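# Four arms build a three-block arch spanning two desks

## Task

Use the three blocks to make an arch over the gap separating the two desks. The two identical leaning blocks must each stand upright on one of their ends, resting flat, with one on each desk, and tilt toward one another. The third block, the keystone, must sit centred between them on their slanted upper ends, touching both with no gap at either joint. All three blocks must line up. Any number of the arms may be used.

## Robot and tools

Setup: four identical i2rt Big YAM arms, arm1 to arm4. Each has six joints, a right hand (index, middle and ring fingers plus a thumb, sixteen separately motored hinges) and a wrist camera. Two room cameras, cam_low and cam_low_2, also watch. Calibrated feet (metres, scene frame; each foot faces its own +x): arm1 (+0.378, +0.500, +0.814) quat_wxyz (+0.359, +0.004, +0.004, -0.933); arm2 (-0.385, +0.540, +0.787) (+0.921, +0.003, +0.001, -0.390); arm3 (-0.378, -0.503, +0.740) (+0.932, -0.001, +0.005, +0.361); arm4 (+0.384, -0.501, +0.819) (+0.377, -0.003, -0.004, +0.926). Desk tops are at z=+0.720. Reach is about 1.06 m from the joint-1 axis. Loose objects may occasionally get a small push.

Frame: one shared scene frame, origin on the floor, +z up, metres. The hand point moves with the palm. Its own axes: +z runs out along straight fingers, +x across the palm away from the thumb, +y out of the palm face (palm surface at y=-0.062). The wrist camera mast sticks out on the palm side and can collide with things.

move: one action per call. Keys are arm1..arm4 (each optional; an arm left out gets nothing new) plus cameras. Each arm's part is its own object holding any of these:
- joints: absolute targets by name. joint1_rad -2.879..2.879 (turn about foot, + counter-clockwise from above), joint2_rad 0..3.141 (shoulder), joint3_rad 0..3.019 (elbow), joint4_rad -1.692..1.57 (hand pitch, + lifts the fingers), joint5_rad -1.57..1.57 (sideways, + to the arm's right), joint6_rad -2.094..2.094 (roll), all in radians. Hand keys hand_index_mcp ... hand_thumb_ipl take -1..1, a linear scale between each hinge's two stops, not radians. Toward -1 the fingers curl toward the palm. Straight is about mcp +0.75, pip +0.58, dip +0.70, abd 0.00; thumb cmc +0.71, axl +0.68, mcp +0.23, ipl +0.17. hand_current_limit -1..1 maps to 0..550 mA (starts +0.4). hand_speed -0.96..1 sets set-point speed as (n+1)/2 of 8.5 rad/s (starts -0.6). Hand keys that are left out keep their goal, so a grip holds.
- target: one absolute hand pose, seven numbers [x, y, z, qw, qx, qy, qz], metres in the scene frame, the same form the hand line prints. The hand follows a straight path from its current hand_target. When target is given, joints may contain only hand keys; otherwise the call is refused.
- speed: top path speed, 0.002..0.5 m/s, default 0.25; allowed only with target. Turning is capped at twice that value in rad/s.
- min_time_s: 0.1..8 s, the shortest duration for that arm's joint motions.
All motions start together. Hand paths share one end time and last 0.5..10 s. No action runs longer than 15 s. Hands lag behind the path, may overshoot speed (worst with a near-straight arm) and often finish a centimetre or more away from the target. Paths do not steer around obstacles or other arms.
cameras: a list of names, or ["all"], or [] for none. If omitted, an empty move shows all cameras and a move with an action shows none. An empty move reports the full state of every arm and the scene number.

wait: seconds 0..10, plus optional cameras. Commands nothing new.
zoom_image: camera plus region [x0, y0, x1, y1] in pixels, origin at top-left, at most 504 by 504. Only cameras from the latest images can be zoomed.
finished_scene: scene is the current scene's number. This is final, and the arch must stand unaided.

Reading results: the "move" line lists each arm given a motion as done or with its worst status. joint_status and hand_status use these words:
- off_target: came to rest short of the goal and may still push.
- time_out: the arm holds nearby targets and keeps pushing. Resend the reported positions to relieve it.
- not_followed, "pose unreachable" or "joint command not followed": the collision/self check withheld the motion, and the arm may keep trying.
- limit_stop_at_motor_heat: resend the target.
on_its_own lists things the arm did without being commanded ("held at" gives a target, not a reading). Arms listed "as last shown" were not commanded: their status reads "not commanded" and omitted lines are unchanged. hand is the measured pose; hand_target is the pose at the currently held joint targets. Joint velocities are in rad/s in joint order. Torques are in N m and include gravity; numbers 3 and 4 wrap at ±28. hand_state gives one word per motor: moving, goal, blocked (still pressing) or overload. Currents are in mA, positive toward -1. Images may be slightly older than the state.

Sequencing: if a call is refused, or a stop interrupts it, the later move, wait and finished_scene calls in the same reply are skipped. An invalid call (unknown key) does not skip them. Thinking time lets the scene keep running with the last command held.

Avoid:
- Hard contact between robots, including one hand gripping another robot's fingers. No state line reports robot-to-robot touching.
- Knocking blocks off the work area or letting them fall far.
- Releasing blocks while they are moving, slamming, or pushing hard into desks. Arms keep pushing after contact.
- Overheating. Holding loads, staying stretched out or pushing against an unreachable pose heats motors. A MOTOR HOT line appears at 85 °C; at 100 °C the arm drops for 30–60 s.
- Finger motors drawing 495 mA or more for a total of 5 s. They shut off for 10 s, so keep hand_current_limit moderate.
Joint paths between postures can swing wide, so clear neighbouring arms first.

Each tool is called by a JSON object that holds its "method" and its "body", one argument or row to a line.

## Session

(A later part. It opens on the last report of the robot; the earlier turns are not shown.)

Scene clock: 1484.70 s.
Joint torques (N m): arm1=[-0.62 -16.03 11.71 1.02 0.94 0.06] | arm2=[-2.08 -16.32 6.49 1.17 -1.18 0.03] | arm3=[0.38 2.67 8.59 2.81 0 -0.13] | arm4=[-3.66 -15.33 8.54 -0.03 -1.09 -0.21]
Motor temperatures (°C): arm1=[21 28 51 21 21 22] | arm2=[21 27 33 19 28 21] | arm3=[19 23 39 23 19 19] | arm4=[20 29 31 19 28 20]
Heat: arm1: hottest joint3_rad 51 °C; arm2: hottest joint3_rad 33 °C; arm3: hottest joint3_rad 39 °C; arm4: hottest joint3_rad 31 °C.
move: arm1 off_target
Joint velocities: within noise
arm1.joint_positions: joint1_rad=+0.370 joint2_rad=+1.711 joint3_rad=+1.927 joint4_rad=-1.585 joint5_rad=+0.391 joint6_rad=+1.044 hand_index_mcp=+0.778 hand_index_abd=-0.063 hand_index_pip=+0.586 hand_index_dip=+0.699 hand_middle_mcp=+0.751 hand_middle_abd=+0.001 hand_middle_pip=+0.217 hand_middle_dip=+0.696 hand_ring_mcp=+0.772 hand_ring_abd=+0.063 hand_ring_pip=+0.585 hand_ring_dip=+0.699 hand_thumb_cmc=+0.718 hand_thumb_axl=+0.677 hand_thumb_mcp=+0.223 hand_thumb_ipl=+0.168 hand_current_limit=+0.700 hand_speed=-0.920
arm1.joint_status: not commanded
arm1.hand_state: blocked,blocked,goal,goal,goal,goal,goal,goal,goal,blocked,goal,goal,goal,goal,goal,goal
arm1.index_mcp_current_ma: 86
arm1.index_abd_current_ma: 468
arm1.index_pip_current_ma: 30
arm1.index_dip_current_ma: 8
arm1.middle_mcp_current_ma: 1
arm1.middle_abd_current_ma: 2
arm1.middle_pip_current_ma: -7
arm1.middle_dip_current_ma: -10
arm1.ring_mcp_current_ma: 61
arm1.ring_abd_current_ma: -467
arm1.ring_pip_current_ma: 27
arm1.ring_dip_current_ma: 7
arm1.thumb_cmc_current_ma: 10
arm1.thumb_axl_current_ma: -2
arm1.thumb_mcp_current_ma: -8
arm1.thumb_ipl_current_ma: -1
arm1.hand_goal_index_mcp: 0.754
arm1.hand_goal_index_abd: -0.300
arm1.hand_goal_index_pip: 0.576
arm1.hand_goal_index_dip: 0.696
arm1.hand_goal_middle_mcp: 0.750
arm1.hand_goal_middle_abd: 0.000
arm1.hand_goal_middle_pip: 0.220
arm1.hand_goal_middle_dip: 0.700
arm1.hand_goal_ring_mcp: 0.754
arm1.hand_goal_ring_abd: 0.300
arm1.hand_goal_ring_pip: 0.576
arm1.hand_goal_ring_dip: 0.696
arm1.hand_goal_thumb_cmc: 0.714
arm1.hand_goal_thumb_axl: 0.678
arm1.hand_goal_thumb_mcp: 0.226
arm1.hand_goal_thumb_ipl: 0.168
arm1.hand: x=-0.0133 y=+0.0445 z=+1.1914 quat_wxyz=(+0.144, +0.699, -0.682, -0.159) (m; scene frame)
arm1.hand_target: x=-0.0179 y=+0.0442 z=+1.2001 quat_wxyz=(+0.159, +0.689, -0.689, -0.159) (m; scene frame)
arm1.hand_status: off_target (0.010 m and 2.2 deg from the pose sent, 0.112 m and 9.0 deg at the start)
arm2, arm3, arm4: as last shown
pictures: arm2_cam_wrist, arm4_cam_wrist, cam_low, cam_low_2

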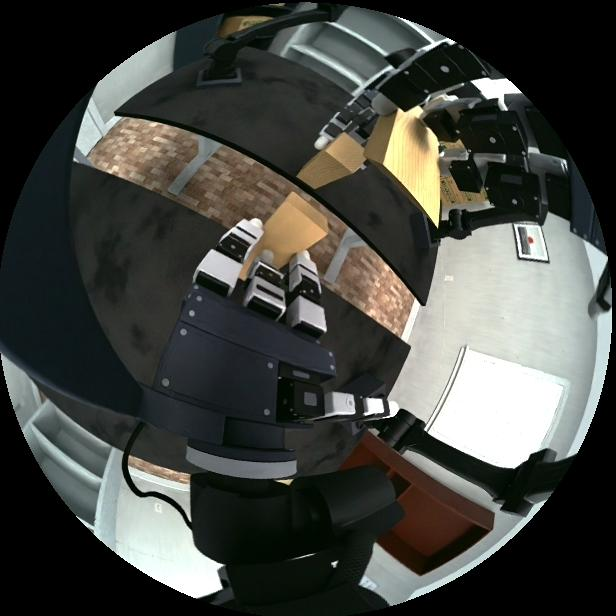

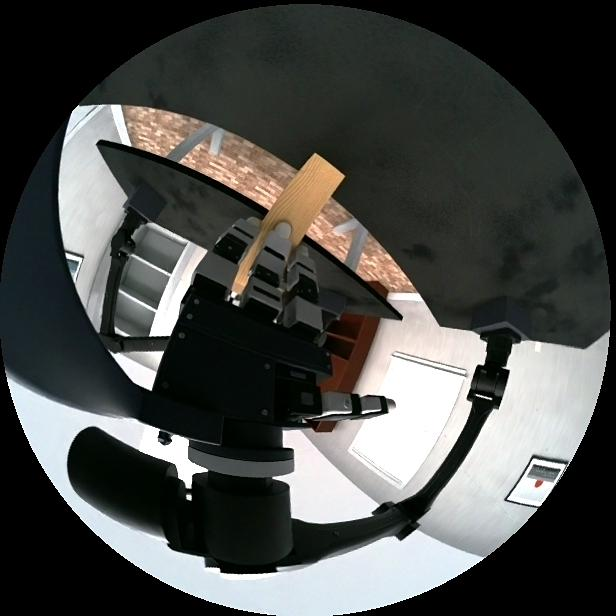

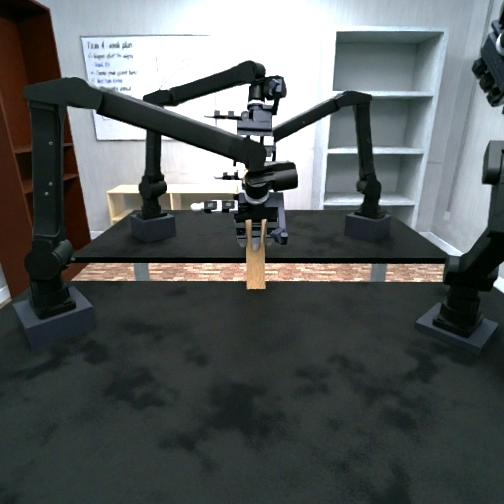

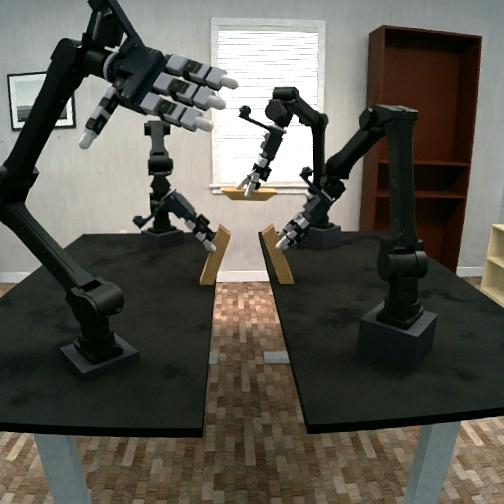

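{"method": "move", "body": {
  "arm1": {"target": [-0.027, 0.041, 1.110, 0.1433, 0.6829, -0.7010, -0.1471], "speed": 0.08},
  "cameras": ["cam_low_2", "arm4_cam_wrist", "arm2_cam_wrist"]
}}

{"method": "zoom_image", "body": {
  "camera": "cam_low_2",
  "region": [200, 190, 300, 290]
}}

{"method": "zoom_image", "body": {
  "camera": "arm2_cam_wrist",
  "region": [220, 100, 460, 300]
}}

{"method": "zoom_image", "body": {
  "camera": "arm4_cam_wrist",
  "region": [200, 100, 440, 300]
}}

Scene clock: 1538.77 s.
Joint torques (N m): arm1=[-0.85 -16.56 11.63 0.84 0.68 0.07] | arm2=[-2.14 -15.74 6.45 1.11 -1.18 0.03] | arm3=[0.32 2.67 8.61 2.82 0 -0.13] | arm4=[-3.55 -15.21 8.53 -0.02 -1.1 -0.21]
Motor temperatures (°C): arm1=[21 29 52 21 22 22] | arm2=[21 28 33 19 28 21] | arm3=[19 23 39 23 19 19] | arm4=[20 30 31 19 28 20]
Heat: arm1: hottest joint3_rad 52 °C; arm2: hottest joint3_rad 33 °C; arm3: hottest joint3_rad 39 °C; arm4: hottest joint3_rad 31 °C.
move: arm1 done
Joint velocities: within noise
arm1.joint_positions: joint1_rad=+0.357 joint2_rad=+1.722 joint3_rad=+1.727 joint4_rad=-1.394 joint5_rad=+0.364 joint6_rad=+1.061 hand_index_mcp=+0.778 hand_index_abd=-0.063 hand_index_pip=+0.586 hand_index_dip=+0.699 hand_middle_mcp=+0.750 hand_middle_abd=+0.001 hand_middle_pip=+0.217 hand_middle_dip=+0.696 hand_ring_mcp=+0.772 hand_ring_abd=+0.063 hand_ring_pip=+0.585 hand_ring_dip=+0.699 hand_thumb_cmc=+0.718 hand_thumb_axl=+0.677 hand_thumb_mcp=+0.223 hand_thumb_ipl=+0.168 hand_current_limit=+0.700 hand_speed=-0.920
arm1.joint_status: not commanded
arm1.hand_state: blocked,blocked,goal,goal,goal,goal,goal,goal,goal,blocked,goal,goal,goal,goal,goal,goal
arm1.index_mcp_current_ma: 86
arm1.index_abd_current_ma: 467
arm1.index_pip_current_ma: 30
arm1.index_dip_current_ma: 8
arm1.middle_mcp_current_ma: 1
arm1.middle_abd_current_ma: 2
arm1.middle_pip_current_ma: -7
arm1.middle_dip_current_ma: -10
arm1.ring_mcp_current_ma: 61
arm1.ring_abd_current_ma: -467
arm1.ring_pip_current_ma: 27
arm1.ring_dip_current_ma: 7
arm1.thumb_cmc_current_ma: 10
arm1.thumb_axl_current_ma: -2
arm1.thumb_mcp_current_ma: -8
arm1.thumb_ipl_current_ma: -1
arm1.hand_goal_index_mcp: 0.754
arm1.hand_goal_index_abd: -0.300
arm1.hand_goal_index_pip: 0.576
arm1.hand_goal_index_dip: 0.696
arm1.hand_goal_middle_mcp: 0.750
arm1.hand_goal_middle_abd: 0.000
arm1.hand_goal_middle_pip: 0.220
arm1.hand_goal_middle_dip: 0.700
arm1.hand_goal_ring_mcp: 0.754
arm1.hand_goal_ring_abd: 0.300
arm1.hand_goal_ring_pip: 0.576
arm1.hand_goal_ring_dip: 0.696
arm1.hand_goal_thumb_cmc: 0.714
arm1.hand_goal_thumb_axl: 0.678
arm1.hand_goal_thumb_mcp: 0.226
arm1.hand_goal_thumb_ipl: 0.168
arm1.hand: x=-0.0196 y=+0.0413 z=+1.1053 quat_wxyz=(+0.132, +0.693, -0.693, -0.149) (m; scene frame)
arm1.hand_target: x=-0.0269 y=+0.0412 z=+1.1100 quat_wxyz=(+0.143, +0.683, -0.701, -0.147) (m; scene frame)
arm1.hand_status: done (0.009 m and 2.0 deg from the pose sent, 0.083 m and 3.1 deg at the start)
arm2, arm3, arm4: as last shown
pictures: arm2_cam_wrist, arm4_cam_wrist, cam_low_2

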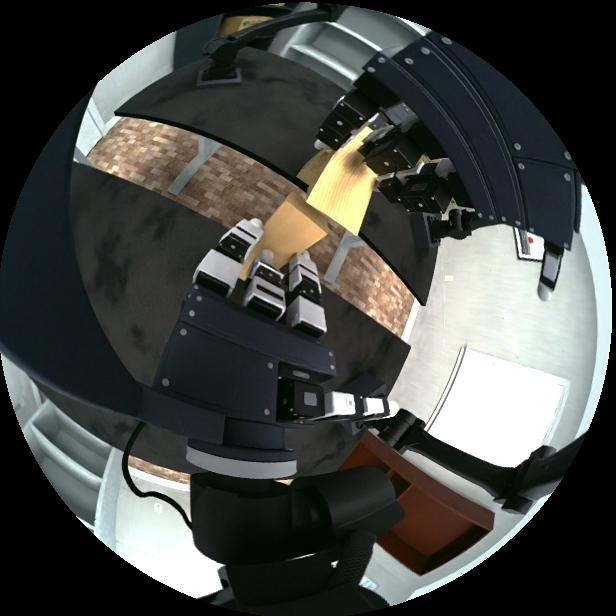

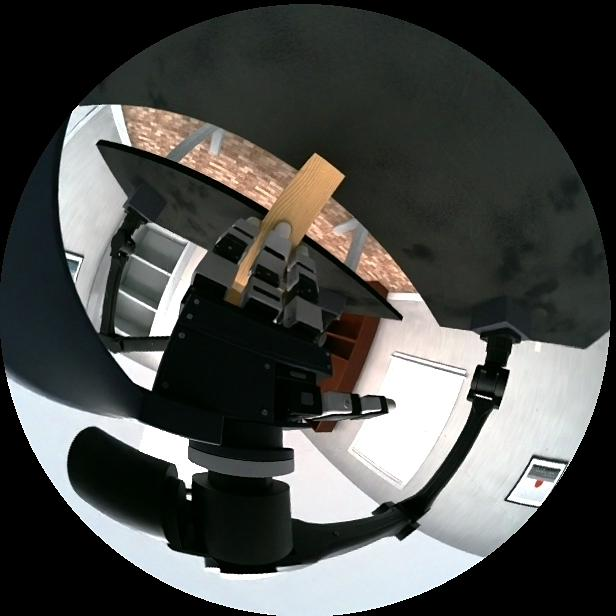

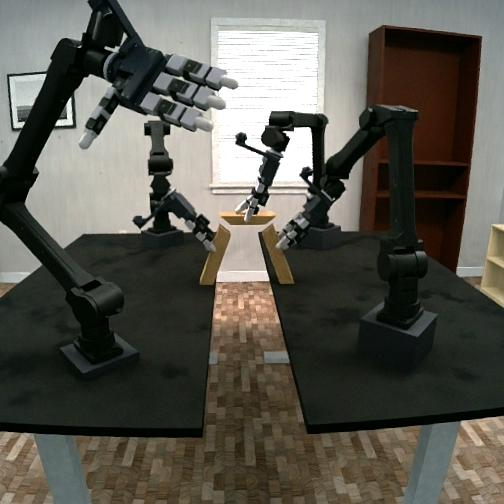

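Scaled by 5.040.

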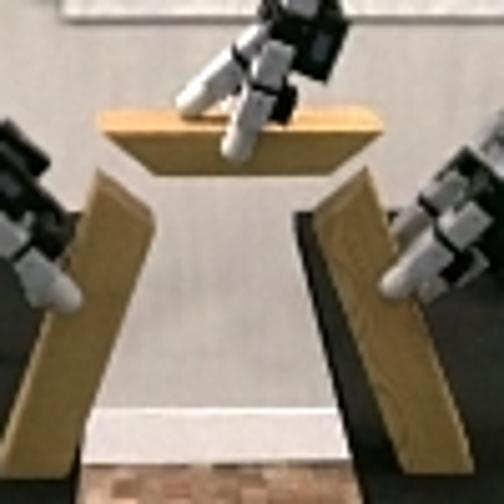

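Scaled by 2.100 from the camera's 616x616 image, which has a finer 880x880 frame.

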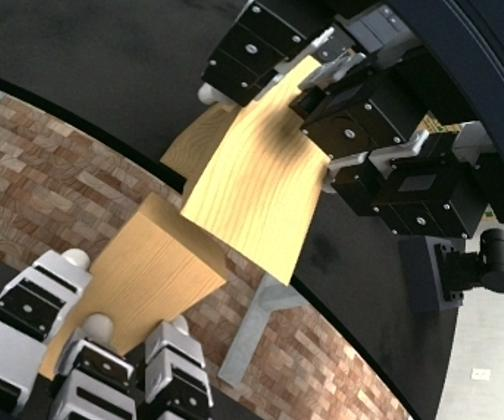

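Scaled by 2.100 from the camera's 616x616 image, which has a finer 880x880 frame.

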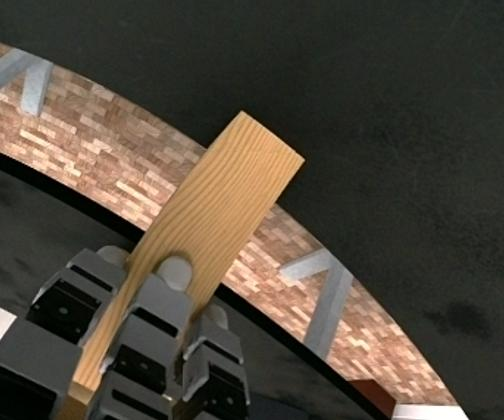

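{"method": "move", "body": {
  "arm1": {"target": [-0.033, 0.041, 1.086, 0.1433, 0.6829, -0.7010, -0.1471], "speed": 0.06},
  "cameras": ["cam_low_2", "arm4_cam_wrist", "arm2_cam_wrist"]
}}

{"method": "zoom_image", "body": {
  "camera": "cam_low_2",
  "region": [200, 190, 300, 290]
}}

{"method": "zoom_image", "body": {
  "camera": "arm2_cam_wrist",
  "region": [240, 140, 400, 300]
}}

{"method": "zoom_image", "body": {
  "camera": "cam_low_2",
  "region": [210, 200, 250, 240]
}}

{"method": "zoom_image", "body": {
  "camera": "cam_low_2",
  "region": [250, 200, 290, 240]
}}

Scene clock: 1581.27 s.
Joint torques (N m): arm1=[-0.32 -16.73 11.69 1.13 0.61 -0.06] | arm2=[-1.9 -16.09 6.39 1.22 -1.19 0.03] | arm3=[0.32 2.73 8.61 2.8 0 -0.13] | arm4=[-3.55 -15.33 8.53 -0.03 -1.1 -0.22]
Motor temperatures (°C): arm1=[21 31 47 21 21 22] | arm2=[21 28 32 19 28 21] | arm3=[19 23 39 23 19 19] | arm4=[20 30 31 19 28 20]
Heat: arm1: hottest joint3_rad 47 °C; arm2: hottest joint3_rad 32 °C; arm3: hottest joint3_rad 39 °C; arm4: hottest joint3_rad 31 °C.
move: arm1 done
Joint velocities: within noise
arm1.joint_positions: joint1_rad=+0.347 joint2_rad=+1.729 joint3_rad=+1.677 joint4_rad=-1.330 joint5_rad=+0.363 joint6_rad=+1.061 hand_index_mcp=+0.778 hand_index_abd=-0.063 hand_index_pip=+0.586 hand_index_dip=+0.699 hand_middle_mcp=+0.750 hand_middle_abd=+0.001 hand_middle_pip=+0.217 hand_middle_dip=+0.696 hand_ring_mcp=+0.772 hand_ring_abd=+0.063 hand_ring_pip=+0.585 hand_ring_dip=+0.699 hand_thumb_cmc=+0.718 hand_thumb_axl=+0.677 hand_thumb_mcp=+0.223 hand_thumb_ipl=+0.168 hand_current_limit=+0.700 hand_speed=-0.920
arm1.joint_status: not commanded
arm1.hand_state: blocked,blocked,goal,goal,goal,goal,goal,goal,goal,blocked,goal,goal,goal,goal,goal,goal
arm1.index_mcp_current_ma: 86
arm1.index_abd_current_ma: 468
arm1.index_pip_current_ma: 30
arm1.index_dip_current_ma: 8
arm1.middle_mcp_current_ma: 1
arm1.middle_abd_current_ma: 2
arm1.middle_pip_current_ma: -7
arm1.middle_dip_current_ma: -10
arm1.ring_mcp_current_ma: 61
arm1.ring_abd_current_ma: -467
arm1.ring_pip_current_ma: 27
arm1.ring_dip_current_ma: 7
arm1.thumb_cmc_current_ma: 10
arm1.thumb_axl_current_ma: -2
arm1.thumb_mcp_current_ma: -8
arm1.thumb_ipl_current_ma: -1
arm1.hand_goal_index_mcp: 0.754
arm1.hand_goal_index_abd: -0.300
arm1.hand_goal_index_pip: 0.576
arm1.hand_goal_index_dip: 0.696
arm1.hand_goal_middle_mcp: 0.750
arm1.hand_goal_middle_abd: 0.000
arm1.hand_goal_middle_pip: 0.220
arm1.hand_goal_middle_dip: 0.700
arm1.hand_goal_ring_mcp: 0.754
arm1.hand_goal_ring_abd: 0.300
arm1.hand_goal_ring_pip: 0.576
arm1.hand_goal_ring_dip: 0.696
arm1.hand_goal_thumb_cmc: 0.714
arm1.hand_goal_thumb_axl: 0.678
arm1.hand_goal_thumb_mcp: 0.226
arm1.hand_goal_thumb_ipl: 0.168
arm1.hand: x=-0.0254 y=+0.0425 z=+1.0829 quat_wxyz=(+0.135, +0.689, -0.697, -0.148) (m; scene frame)
arm1.hand_target: x=-0.0329 y=+0.0411 z=+1.0861 quat_wxyz=(+0.143, +0.683, -0.701, -0.147) (m; scene frame)
arm1.hand_status: done (0.008 m and 1.3 deg from the pose sent, 0.023 m and 2.0 deg at the start)
arm2, arm3, arm4: as last shown
pictures: arm2_cam_wrist, arm4_cam_wrist, cam_low_2

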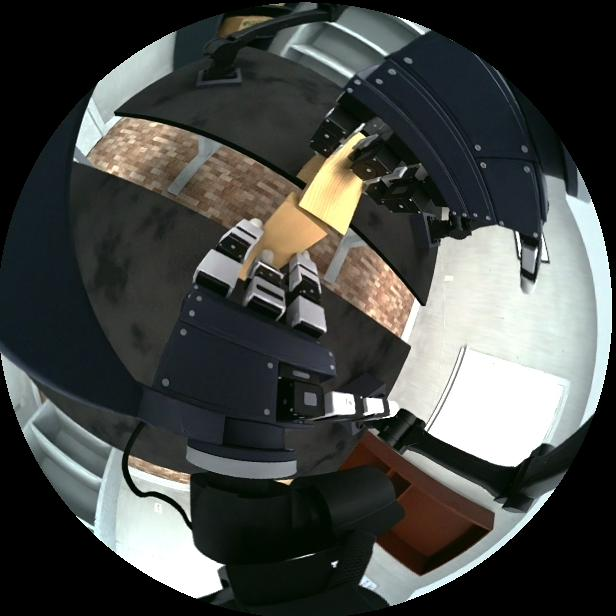

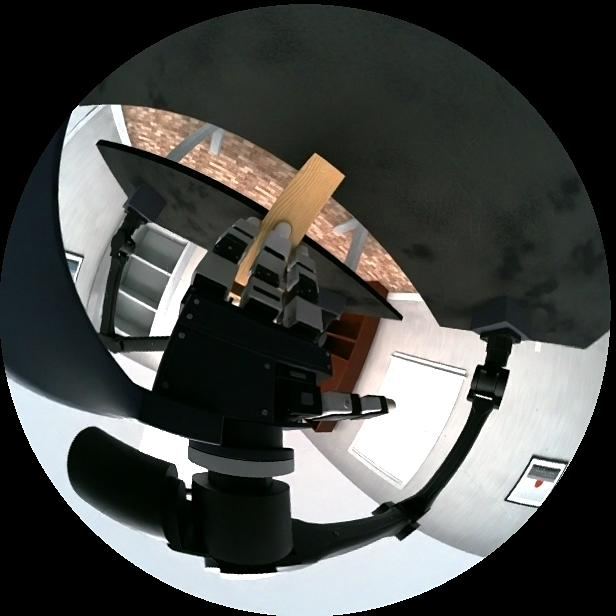

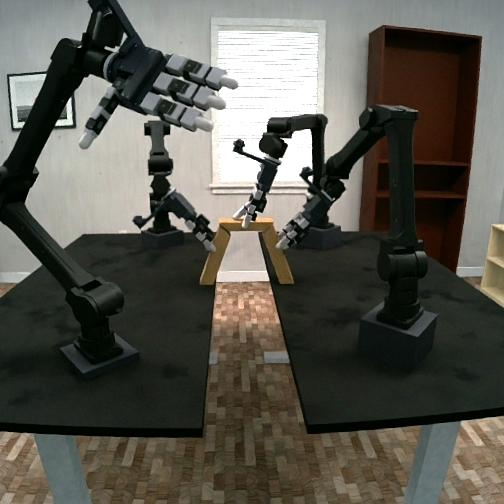

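Scaled by 5.040.

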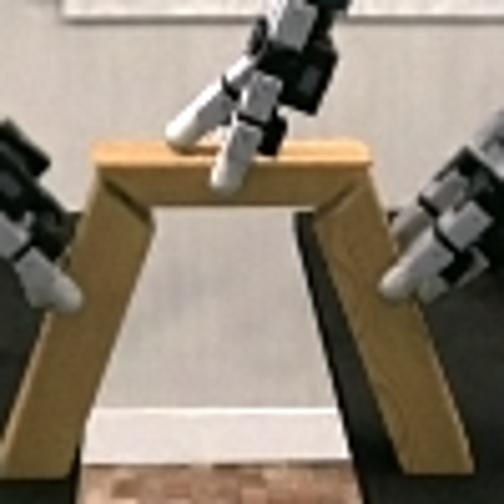

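Scaled by 3.150 from the camera's 616x616 image, which has a finer 880x880 frame.

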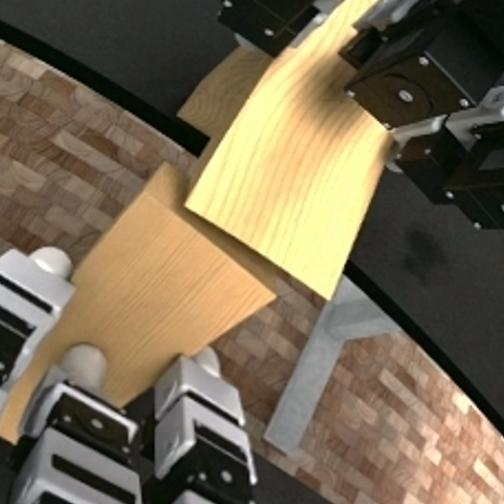

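Scaled by 12.600.

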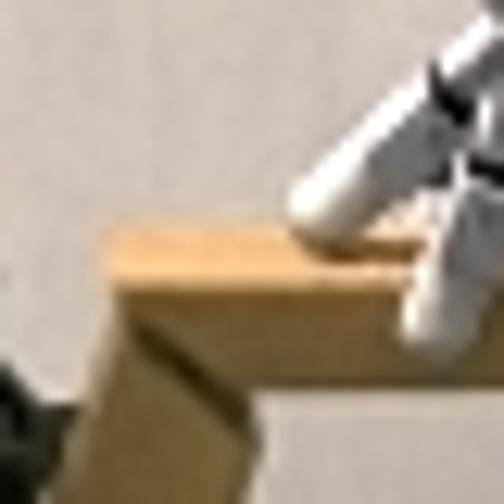

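Scaled by 12.600.

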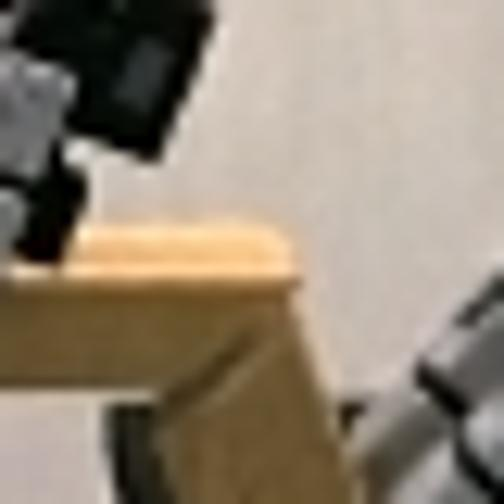

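{"method": "zoom_image", "body": {
  "camera": "arm2_cam_wrist",
  "region": [275, 180, 355, 260]
}}

Scaled by 6.300 from the camera's 616x616 image, which has a finer 880x880 frame.

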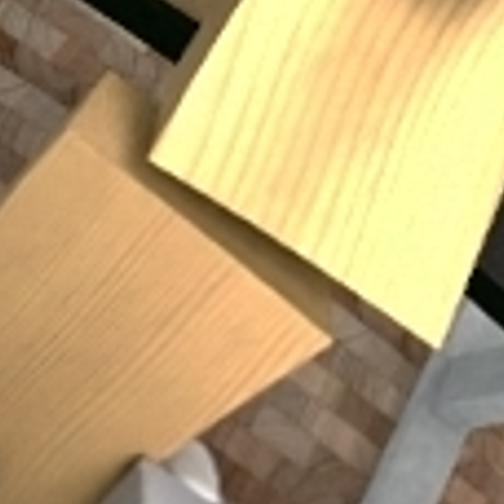

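{"method": "move", "body": {
  "cameras": ["arm1_cam_wrist", "cam_low"]
}}

{"method": "zoom_image", "body": {
  "camera": "arm1_cam_wrist",
  "region": [200, 140, 360, 300]
}}

{"method": "zoom_image", "body": {
  "camera": "cam_low",
  "region": [225, 150, 305, 300]
}}

Scene clock: 1629.30 s.
Joint torques (N m): arm1=[-0.79 -16.73 11.64 1.05 0.61 -0.05] | arm2=[-2.02 -15.97 6.48 1.2 -1.18 0.05] | arm3=[0.32 2.61 8.59 2.81 0 -0.13] | arm4=[-3.55 -15.21 8.54 -0.03 -1.09 -0.21]
Motor temperatures (°C): arm1=[21 29 47 21 21 22] | arm2=[21 28 32 19 28 21] | arm3=[19 23 39 23 19 19] | arm4=[20 30 31 19 28 20]
Heat: arm1: hottest joint3_rad 47 °C; arm2: hottest joint3_rad 32 °C; arm3: hottest joint3_rad 39 °C; arm4: hottest joint3_rad 31 °C.
Joint velocities: within noise
arm1.joint_positions: joint1_rad=+0.347 joint2_rad=+1.729 joint3_rad=+1.677 joint4_rad=-1.330 joint5_rad=+0.363 joint6_rad=+1.061 hand_index_mcp=+0.778 hand_index_abd=-0.063 hand_index_pip=+0.586 hand_index_dip=+0.699 hand_middle_mcp=+0.750 hand_middle_abd=+0.001 hand_middle_pip=+0.217 hand_middle_dip=+0.696 hand_ring_mcp=+0.772 hand_ring_abd=+0.063 hand_ring_pip=+0.585 hand_ring_dip=+0.699 hand_thumb_cmc=+0.718 hand_thumb_axl=+0.677 hand_thumb_mcp=+0.223 hand_thumb_ipl=+0.168 hand_current_limit=+0.700 hand_speed=-0.920
arm1.joint_status: not commanded
arm1.hand_state: blocked,blocked,goal,goal,goal,goal,goal,goal,goal,blocked,goal,goal,goal,goal,goal,goal
arm1.index_mcp_current_ma: 86
arm1.index_abd_current_ma: 468
arm1.index_pip_current_ma: 30
arm1.index_dip_current_ma: 8
arm1.middle_mcp_current_ma: 1
arm1.middle_abd_current_ma: 2
arm1.middle_pip_current_ma: -7
arm1.middle_dip_current_ma: -10
arm1.ring_mcp_current_ma: 61
arm1.ring_abd_current_ma: -467
arm1.ring_pip_current_ma: 27
arm1.ring_dip_current_ma: 7
arm1.thumb_cmc_current_ma: 10
arm1.thumb_axl_current_ma: -2
arm1.thumb_mcp_current_ma: -8
arm1.thumb_ipl_current_ma: -1
arm1.hand_goal_index_mcp: 0.754
arm1.hand_goal_index_abd: -0.300
arm1.hand_goal_index_pip: 0.576
arm1.hand_goal_index_dip: 0.696
arm1.hand_goal_middle_mcp: 0.750
arm1.hand_goal_middle_abd: 0.000
arm1.hand_goal_middle_pip: 0.220
arm1.hand_goal_middle_dip: 0.700
arm1.hand_goal_ring_mcp: 0.754
arm1.hand_goal_ring_abd: 0.300
arm1.hand_goal_ring_pip: 0.576
arm1.hand_goal_ring_dip: 0.696
arm1.hand_goal_thumb_cmc: 0.714
arm1.hand_goal_thumb_axl: 0.678
arm1.hand_goal_thumb_mcp: 0.226
arm1.hand_goal_thumb_ipl: 0.168
arm1.hand: x=-0.0254 y=+0.0425 z=+1.0829 quat_wxyz=(+0.135, +0.689, -0.697, -0.148) (m; scene frame)
arm1.hand_target: x=-0.0329 y=+0.0411 z=+1.0862 quat_wxyz=(+0.143, +0.683, -0.701, -0.147) (m; scene frame)
arm1.hand_status: done (0.008 m and 1.3 deg from the pose sent, 0.023 m and 2.0 deg at the start)
arm2.joint_positions: joint1_rad=-0.606 joint2_rad=+1.749 joint3_rad=+1.426 joint4_rad=-1.095 joint5_rad=-0.707 joint6_rad=+1.780 hand_index_mcp=+0.744 hand_index_abd=-0.050 hand_index_pip=+0.574 hand_index_dip=+0.695 hand_middle_mcp=+0.899 hand_middle_abd=+0.003 hand_middle_pip=+0.112 hand_middle_dip=+0.677 hand_ring_mcp=+0.753 hand_ring_abd=+0.084 hand_ring_pip=+0.577 hand_ring_dip=+0.696 hand_thumb_cmc=+0.710 hand_thumb_axl=+0.677 hand_thumb_mcp=+0.224 hand_thumb_ipl=+0.168 hand_current_limit=+0.780 hand_speed=-0.900
arm2.joint_status: not commanded
arm2.hand_state: goal,blocked,goal,goal,blocked,goal,blocked,blocked,goal,blocked,goal,goal,goal,goal,goal,goal
arm2.index_mcp_current_ma: -6
arm2.index_abd_current_ma: 490
arm2.index_pip_current_ma: -1
arm2.index_dip_current_ma: 0
arm2.middle_mcp_current_ma: -72
arm2.middle_abd_current_ma: 1
arm2.middle_pip_current_ma: -182
arm2.middle_dip_current_ma: -20
arm2.ring_mcp_current_ma: 0
arm2.ring_abd_current_ma: -489
arm2.ring_pip_current_ma: 0
arm2.ring_dip_current_ma: 0
arm2.thumb_cmc_current_ma: -1
arm2.thumb_axl_current_ma: 0
arm2.thumb_mcp_current_ma: -1
arm2.thumb_ipl_current_ma: 0
arm2.hand_goal_index_mcp: 0.754
arm2.hand_goal_index_abd: -0.300
arm2.hand_goal_index_pip: 0.576
arm2.hand_goal_index_dip: 0.696
arm2.hand_goal_middle_mcp: 0.946
arm2.hand_goal_middle_abd: 0.000
arm2.hand_goal_middle_pip: 0.200
arm2.hand_goal_middle_dip: 0.700
arm2.hand_goal_ring_mcp: 0.754
arm2.hand_goal_ring_abd: 0.300
arm2.hand_goal_ring_pip: 0.576
arm2.hand_goal_ring_dip: 0.696
arm2.hand_goal_thumb_cmc: 0.714
arm2.hand_goal_thumb_axl: 0.678
arm2.hand_goal_thumb_mcp: 0.226
arm2.hand_goal_thumb_ipl: 0.168
arm2.hand: x=-0.2484 y=+0.0372 z=+0.8941 quat_wxyz=(-0.247, +0.665, -0.659, +0.252) (m; scene frame)
arm2.hand_target: x=-0.2550 y=+0.0346 z=+0.8989 quat_wxyz=(-0.242, +0.664, -0.658, +0.262) (m; scene frame)
arm2.hand_status: not commanded
arm3.joint_positions: joint1_rad=-1.193 joint2_rad=+0.636 joint3_rad=+1.450 joint4_rad=-1.164 joint5_rad=-0.009 joint6_rad=+1.034 hand_index_mcp=+0.756 hand_index_abd=+0.001 hand_index_pip=+0.577 hand_index_dip=+0.696 hand_middle_mcp=+0.756 hand_middle_abd=+0.001 hand_middle_pip=+0.577 hand_middle_dip=+0.696 hand_ring_mcp=+0.757 hand_ring_abd=+0.001 hand_ring_pip=+0.577 hand_ring_dip=+0.696 hand_thumb_cmc=+0.716 hand_thumb_axl=+0.677 hand_thumb_mcp=+0.226 hand_thumb_ipl=+0.168 hand_current_limit=+0.400 hand_speed=-0.600
arm3.joint_status: not commanded
arm3.hand_state: goal,goal,goal,goal,goal,goal,goal,goal,goal,goal,goal,goal,goal,goal,goal,goal
arm3.index_mcp_current_ma: 5
arm3.index_abd_current_ma: 1
arm3.index_pip_current_ma: 1
arm3.index_dip_current_ma: 0
arm3.middle_mcp_current_ma: 6
arm3.middle_abd_current_ma: 1
arm3.middle_pip_current_ma: 1
arm3.middle_dip_current_ma: 0
arm3.ring_mcp_current_ma: 6
arm3.ring_abd_current_ma: 1
arm3.ring_pip_current_ma: 1
arm3.ring_dip_current_ma: 0
arm3.thumb_cmc_current_ma: 3
arm3.thumb_axl_current_ma: -2
arm3.thumb_mcp_current_ma: 0
arm3.thumb_ipl_current_ma: -1
arm3.hand_goal_index_mcp: 0.754
arm3.hand_goal_index_abd: 0.000
arm3.hand_goal_index_pip: 0.576
arm3.hand_goal_index_dip: 0.696
arm3.hand_goal_middle_mcp: 0.754
arm3.hand_goal_middle_abd: 0.000
arm3.hand_goal_middle_pip: 0.576
arm3.hand_goal_middle_dip: 0.696
arm3.hand_goal_ring_mcp: 0.754
arm3.hand_goal_ring_abd: 0.000
arm3.hand_goal_ring_pip: 0.576
arm3.hand_goal_ring_dip: 0.696
arm3.hand_goal_thumb_cmc: 0.714
arm3.hand_goal_thumb_axl: 0.678
arm3.hand_goal_thumb_mcp: 0.226
arm3.hand_goal_thumb_ipl: 0.168
arm3.hand: x=-0.1744 y=-0.6894 z=+1.3649 quat_wxyz=(+0.272, +0.820, +0.039, +0.503) (m; scene frame)
arm3.hand_target: x=-0.1795 y=-0.6886 z=+1.3787 quat_wxyz=(+0.280, +0.811, +0.036, +0.513) (m; scene frame)
arm3.hand_status: not commanded
arm4.joint_positions: joint1_rad=-0.698 joint2_rad=+1.782 joint3_rad=+1.335 joint4_rad=-1.000 joint5_rad=-0.779 joint6_rad=-1.432 hand_index_mcp=+0.773 hand_index_abd=-0.032 hand_index_pip=+0.585 hand_index_dip=+0.702 hand_middle_mcp=+0.929 hand_middle_abd=-0.005 hand_middle_pip=+0.978 hand_middle_dip=+0.001 hand_ring_mcp=+0.767 hand_ring_abd=+0.092 hand_ring_pip=+0.580 hand_ring_dip=+0.698 hand_thumb_cmc=+0.718 hand_thumb_axl=+0.677 hand_thumb_mcp=+0.224 hand_thumb_ipl=+0.168 hand_current_limit=+0.780 hand_speed=-0.800
arm4.joint_status: not commanded
arm4.hand_state: goal,blocked,goal,goal,blocked,goal,goal,goal,goal,blocked,goal,goal,goal,goal,goal,goal
arm4.index_mcp_current_ma: 74
arm4.index_abd_current_ma: 490
arm4.index_pip_current_ma: 30
arm4.index_dip_current_ma: 19
arm4.middle_mcp_current_ma: 120
arm4.middle_abd_current_ma: -15
arm4.middle_pip_current_ma: 25
arm4.middle_dip_current_ma: 4
arm4.ring_mcp_current_ma: 48
arm4.ring_abd_current_ma: -489
arm4.ring_pip_current_ma: 12
arm4.ring_dip_current_ma: 7
arm4.thumb_cmc_current_ma: 12
arm4.thumb_axl_current_ma: -2
arm4.thumb_mcp_current_ma: -8
arm4.thumb_ipl_current_ma: -1
arm4.hand_goal_index_mcp: 0.754
arm4.hand_goal_index_abd: -0.300
arm4.hand_goal_index_pip: 0.576
arm4.hand_goal_index_dip: 0.696
arm4.hand_goal_middle_mcp: 0.900
arm4.hand_goal_middle_abd: 0.000
arm4.hand_goal_middle_pip: 0.970
arm4.hand_goal_middle_dip: 0.000
arm4.hand_goal_ring_mcp: 0.754
arm4.hand_goal_ring_abd: 0.300
arm4.hand_goal_ring_pip: 0.576
arm4.hand_goal_ring_dip: 0.696
arm4.hand_goal_thumb_cmc: 0.714
arm4.hand_goal_thumb_axl: 0.678
arm4.hand_goal_thumb_mcp: 0.226
arm4.hand_goal_thumb_ipl: 0.168
arm4.hand: x=+0.1483 y=+0.0414 z=+1.0054 quat_wxyz=(-0.258, -0.659, +0.650, +0.278) (m; scene frame)
arm4.hand_target: x=+0.1520 y=+0.0420 z=+1.0101 quat_wxyz=(-0.259, -0.658, +0.648, +0.282) (m; scene frame)
arm4.hand_status: not commanded
pictures: arm1_cam_wrist, cam_low

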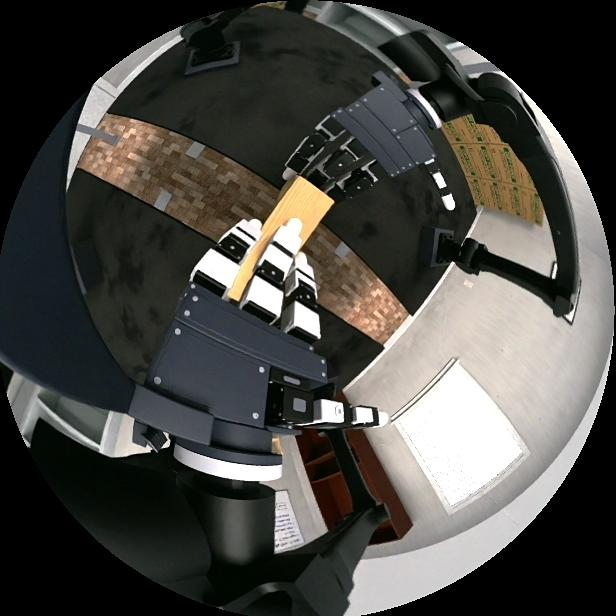

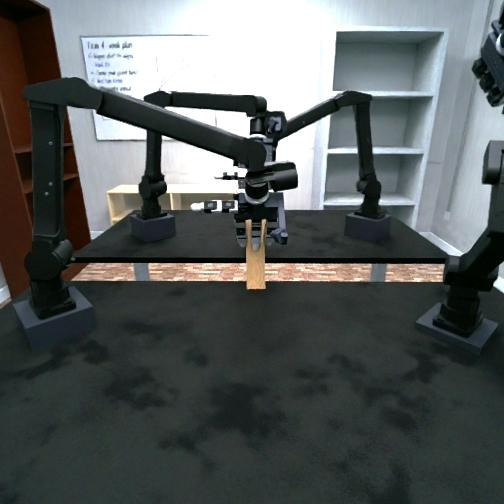

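Scaled by 3.150 from the camera's 616x616 image, which has a finer 880x880 frame.

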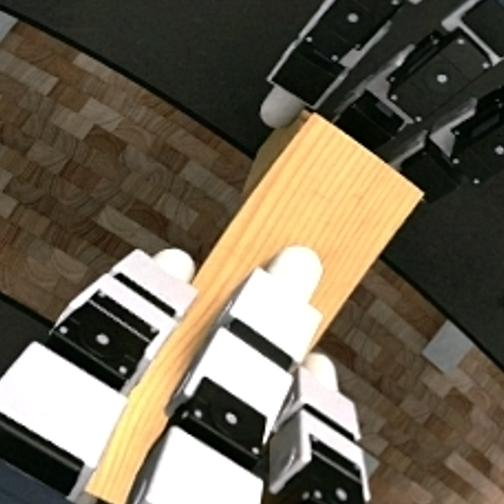

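Scaled by 3.360.

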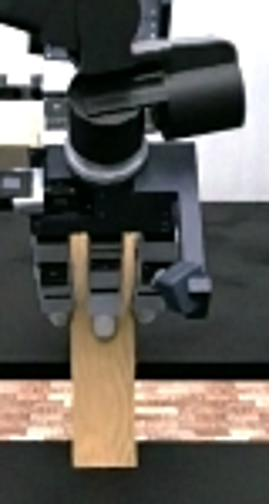

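{"method": "zoom_image", "body": {
  "camera": "cam_low_2",
  "region": [195, 260, 235, 300]
}}

{"method": "zoom_image", "body": {
  "camera": "cam_low_2",
  "region": [265, 260, 305, 300]
}}

{"method": "zoom_image", "body": {
  "camera": "arm2_cam_wrist",
  "region": [220, 160, 360, 300]
}}

This scene's latest camera images include none from cam_low_2. They are from: arm1_cam_wrist, cam_low. cam_low_2's image comes with the result of a call that names it in "cameras".

This scene's latest camera images include none from cam_low_2. They are from: arm1_cam_wrist, cam_low. cam_low_2's image comes with the result of a call that names it in "cameras".

This scene's latest camera images include none from arm2_cam_wrist. They are from: arm1_cam_wrist, cam_low. arm2_cam_wrist's image comes with the result of a call that names it in "cameras".

{"method": "move", "body": {
  "arm1": {"target": [-0.036, 0.029, 1.10, 0.1433, 0.6829, -0.7010, -0.1471], "speed": 0.06},
  "cameras": ["cam_low_2", "arm1_cam_wrist", "arm2_cam_wrist"]
}}

{"method": "zoom_image", "body": {
  "camera": "cam_low_2",
  "region": [195, 260, 235, 300]
}}

{"method": "zoom_image", "body": {
  "camera": "cam_low_2",
  "region": [265, 260, 305, 300]
}}

{"method": "zoom_image", "body": {
  "camera": "arm2_cam_wrist",
  "region": [220, 160, 360, 300]
}}

{"method": "zoom_image", "body": {
  "camera": "arm1_cam_wrist",
  "region": [200, 140, 360, 300]
}}

{"method": "zoom_image", "body": {
  "camera": "cam_low_2",
  "region": [200, 190, 300, 290]
}}

Scene clock: 1684.50 s.
Joint torques (N m): arm1=[-0.62 -16.79 16.5 0.38 0.67 -0.03] | arm2=[-2.08 -16.26 6.42 1.14 -1.16 0.04] | arm3=[0.38 2.67 8.62 2.82 0 -0.13] | arm4=[-3.55 -15.27 8.55 -0.03 -1.09 -0.22]
Motor temperatures (°C): arm1=[21 29 47 21 22 22] | arm2=[21 28 32 19 28 21] | arm3=[19 23 39 23 19 19] | arm4=[20 30 31 19 28 20]
Heat: arm1: hottest joint3_rad 47 °C; arm2: hottest joint3_rad 32 °C; arm3: hottest joint3_rad 39 °C; arm4: hottest joint3_rad 31 °C.
move: arm1 off_target
Joint velocities: within noise
arm1.joint_positions: joint1_rad=+0.347 joint2_rad=+1.753 joint3_rad=+1.694 joint4_rad=-1.360 joint5_rad=+0.363 joint6_rad=+1.061 hand_index_mcp=+0.777 hand_index_abd=-0.063 hand_index_pip=+0.586 hand_index_dip=+0.699 hand_middle_mcp=+0.751 hand_middle_abd=+0.001 hand_middle_pip=+0.218 hand_middle_dip=+0.697 hand_ring_mcp=+0.767 hand_ring_abd=+0.063 hand_ring_pip=+0.584 hand_ring_dip=+0.699 hand_thumb_cmc=+0.718 hand_thumb_axl=+0.677 hand_thumb_mcp=+0.223 hand_thumb_ipl=+0.168 hand_current_limit=+0.700 hand_speed=-0.920
arm1.joint_status: not commanded
arm1.hand_state: blocked,blocked,goal,goal,goal,goal,goal,goal,goal,blocked,goal,goal,goal,goal,goal,goal
arm1.index_mcp_current_ma: 81
arm1.index_abd_current_ma: 467
arm1.index_pip_current_ma: 30
arm1.index_dip_current_ma: 8
arm1.middle_mcp_current_ma: 1
arm1.middle_abd_current_ma: 2
arm1.middle_pip_current_ma: -4
arm1.middle_dip_current_ma: -8
arm1.ring_mcp_current_ma: 42
arm1.ring_abd_current_ma: -467
arm1.ring_pip_current_ma: 22
arm1.ring_dip_current_ma: 7
arm1.thumb_cmc_current_ma: 10
arm1.thumb_axl_current_ma: -2
arm1.thumb_mcp_current_ma: -8
arm1.thumb_ipl_current_ma: -1
arm1.hand_goal_index_mcp: 0.754
arm1.hand_goal_index_abd: -0.300
arm1.hand_goal_index_pip: 0.576
arm1.hand_goal_index_dip: 0.696
arm1.hand_goal_middle_mcp: 0.750
arm1.hand_goal_middle_abd: 0.000
arm1.hand_goal_middle_pip: 0.220
arm1.hand_goal_middle_dip: 0.700
arm1.hand_goal_ring_mcp: 0.754
arm1.hand_goal_ring_abd: 0.300
arm1.hand_goal_ring_pip: 0.576
arm1.hand_goal_ring_dip: 0.696
arm1.hand_goal_thumb_cmc: 0.714
arm1.hand_goal_thumb_axl: 0.678
arm1.hand_goal_thumb_mcp: 0.226
arm1.hand_goal_thumb_ipl: 0.168
arm1.hand: x=-0.0258 y=+0.0417 z=+1.0751 quat_wxyz=(+0.117, +0.692, -0.695, -0.154) (m; scene frame)
arm1.hand_target: x=-0.0350 y=+0.0305 z=+1.0999 quat_wxyz=(+0.144, +0.683, -0.701, -0.147) (m; scene frame)
arm1.hand_status: off_target (0.030 m and 3.3 deg from the pose sent, 0.024 m and 1.3 deg at the start)
arm2, arm3, arm4: as last shown
arm2.joint_positions: joint1_rad=-0.607 joint2_rad=+1.749 joint3_rad=+1.426 joint4_rad=-1.095 joint5_rad=-0.707 joint6_rad=+1.780 hand_index_mcp=+0.745 hand_index_abd=-0.050 hand_index_pip=+0.574 hand_index_dip=+0.695 hand_middle_mcp=+0.899 hand_middle_abd=+0.004 hand_middle_pip=+0.113 hand_middle_dip=+0.677 hand_ring_mcp=+0.753 hand_ring_abd=+0.084 hand_ring_pip=+0.577 hand_ring_dip=+0.696 hand_thumb_cmc=+0.710 hand_thumb_axl=+0.677 hand_thumb_mcp=+0.224 hand_thumb_ipl=+0.168 hand_current_limit=+0.780 hand_speed=-0.900
arm2.index_mcp_current_ma: -5
arm2.index_pip_current_ma: 0
arm2.middle_pip_current_ma: -178
arm2.hand: x=-0.2487 y=+0.0371 z=+0.8942 quat_wxyz=(-0.247, +0.664, -0.659, +0.252) (m; scene frame)
arm2.hand_target: x=-0.2549 y=+0.0347 z=+0.8989 quat_wxyz=(-0.242, +0.664, -0.658, +0.262) (m; scene frame)
arm4.joint_positions: joint1_rad=-0.698 joint2_rad=+1.782 joint3_rad=+1.335 joint4_rad=-1.000 joint5_rad=-0.779 joint6_rad=-1.432 hand_index_mcp=+0.773 hand_index_abd=-0.032 hand_index_pip=+0.585 hand_index_dip=+0.702 hand_middle_mcp=+0.929 hand_middle_abd=-0.006 hand_middle_pip=+0.978 hand_middle_dip=+0.001 hand_ring_mcp=+0.767 hand_ring_abd=+0.092 hand_ring_pip=+0.580 hand_ring_dip=+0.698 hand_thumb_cmc=+0.718 hand_thumb_axl=+0.677 hand_thumb_mcp=+0.224 hand_thumb_ipl=+0.168 hand_current_limit=+0.780 hand_speed=-0.800
arm4.middle_abd_current_ma: -16
arm4.hand: x=+0.1483 y=+0.0413 z=+1.0054 quat_wxyz=(-0.258, -0.658, +0.650, +0.278) (m; scene frame)
arm4.hand_target: x=+0.1519 y=+0.0420 z=+1.0101 quat_wxyz=(-0.259, -0.658, +0.648, +0.282) (m; scene frame)
pictures: arm1_cam_wrist, arm2_cam_wrist, cam_low_2

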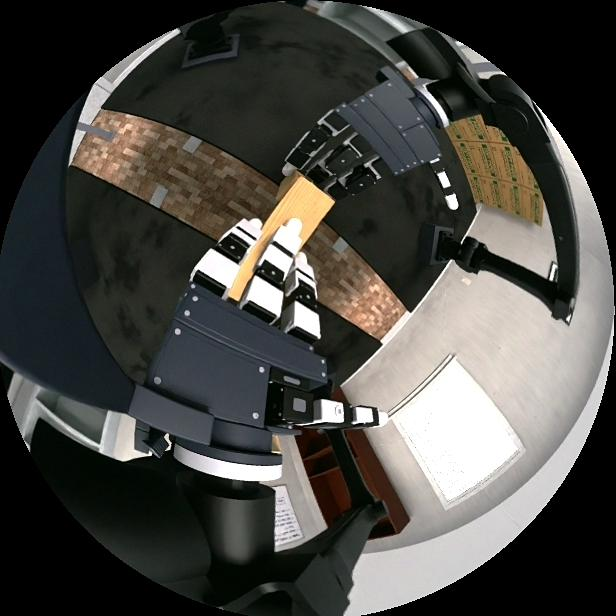

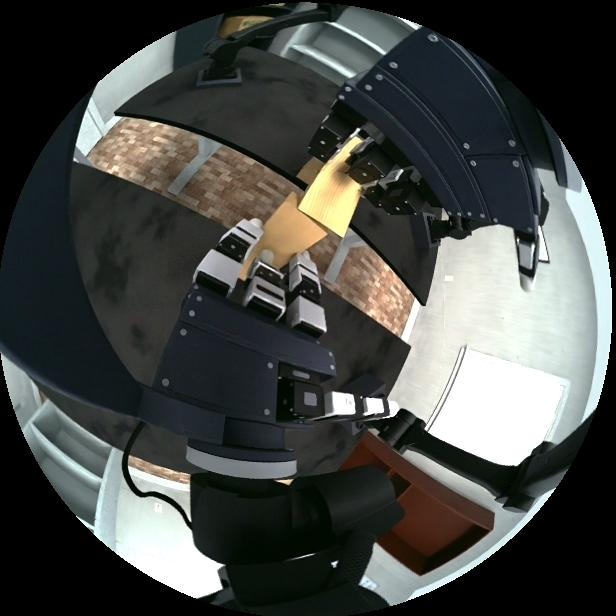

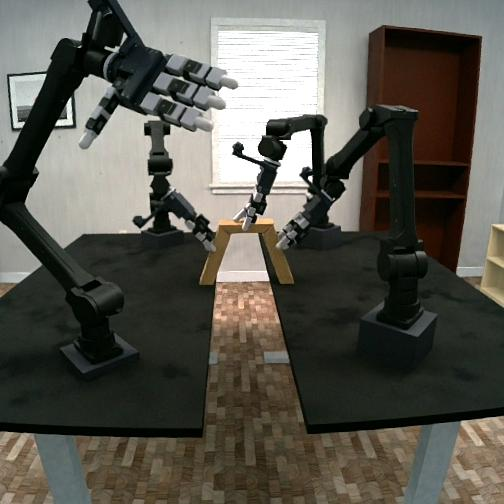

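Scaled by 12.600.

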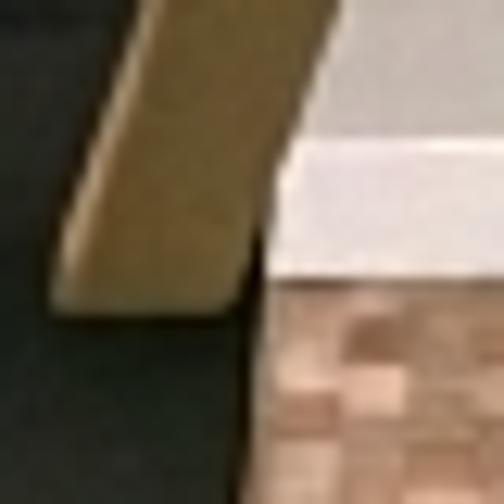

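Scaled by 12.600.

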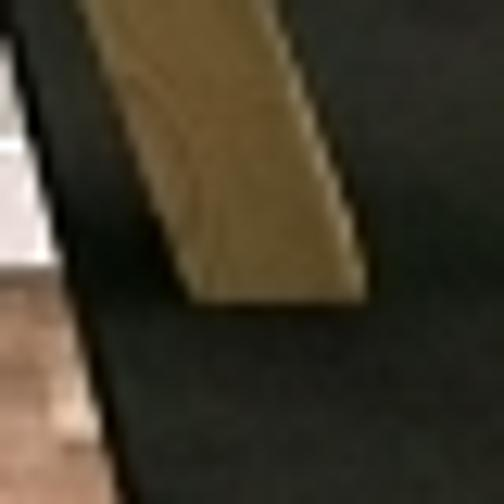

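Scaled by 3.600 from the camera's 616x616 image, which has a finer 880x880 frame.

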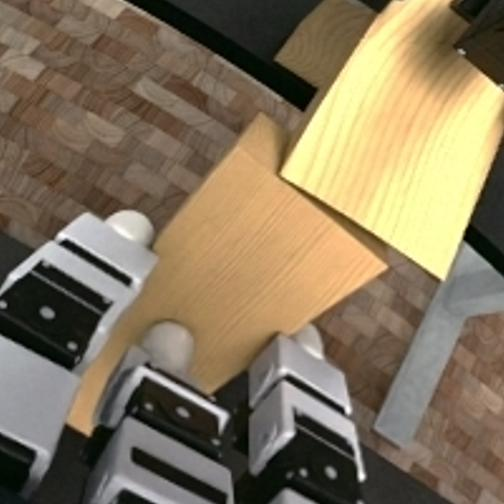

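Scaled by 3.150 from the camera's 616x616 image, which has a finer 880x880 frame.

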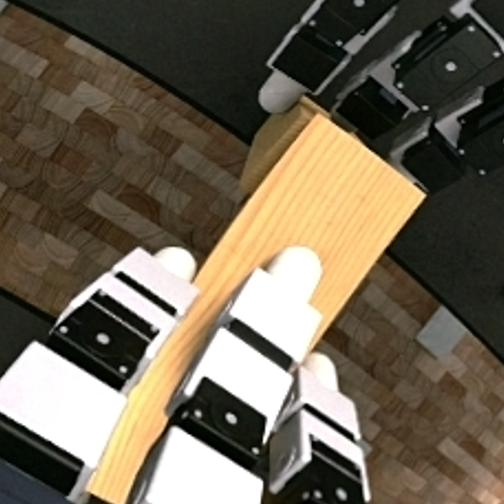

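Scaled by 5.040.

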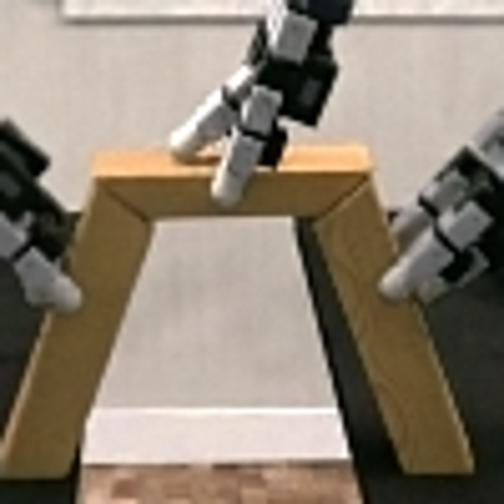

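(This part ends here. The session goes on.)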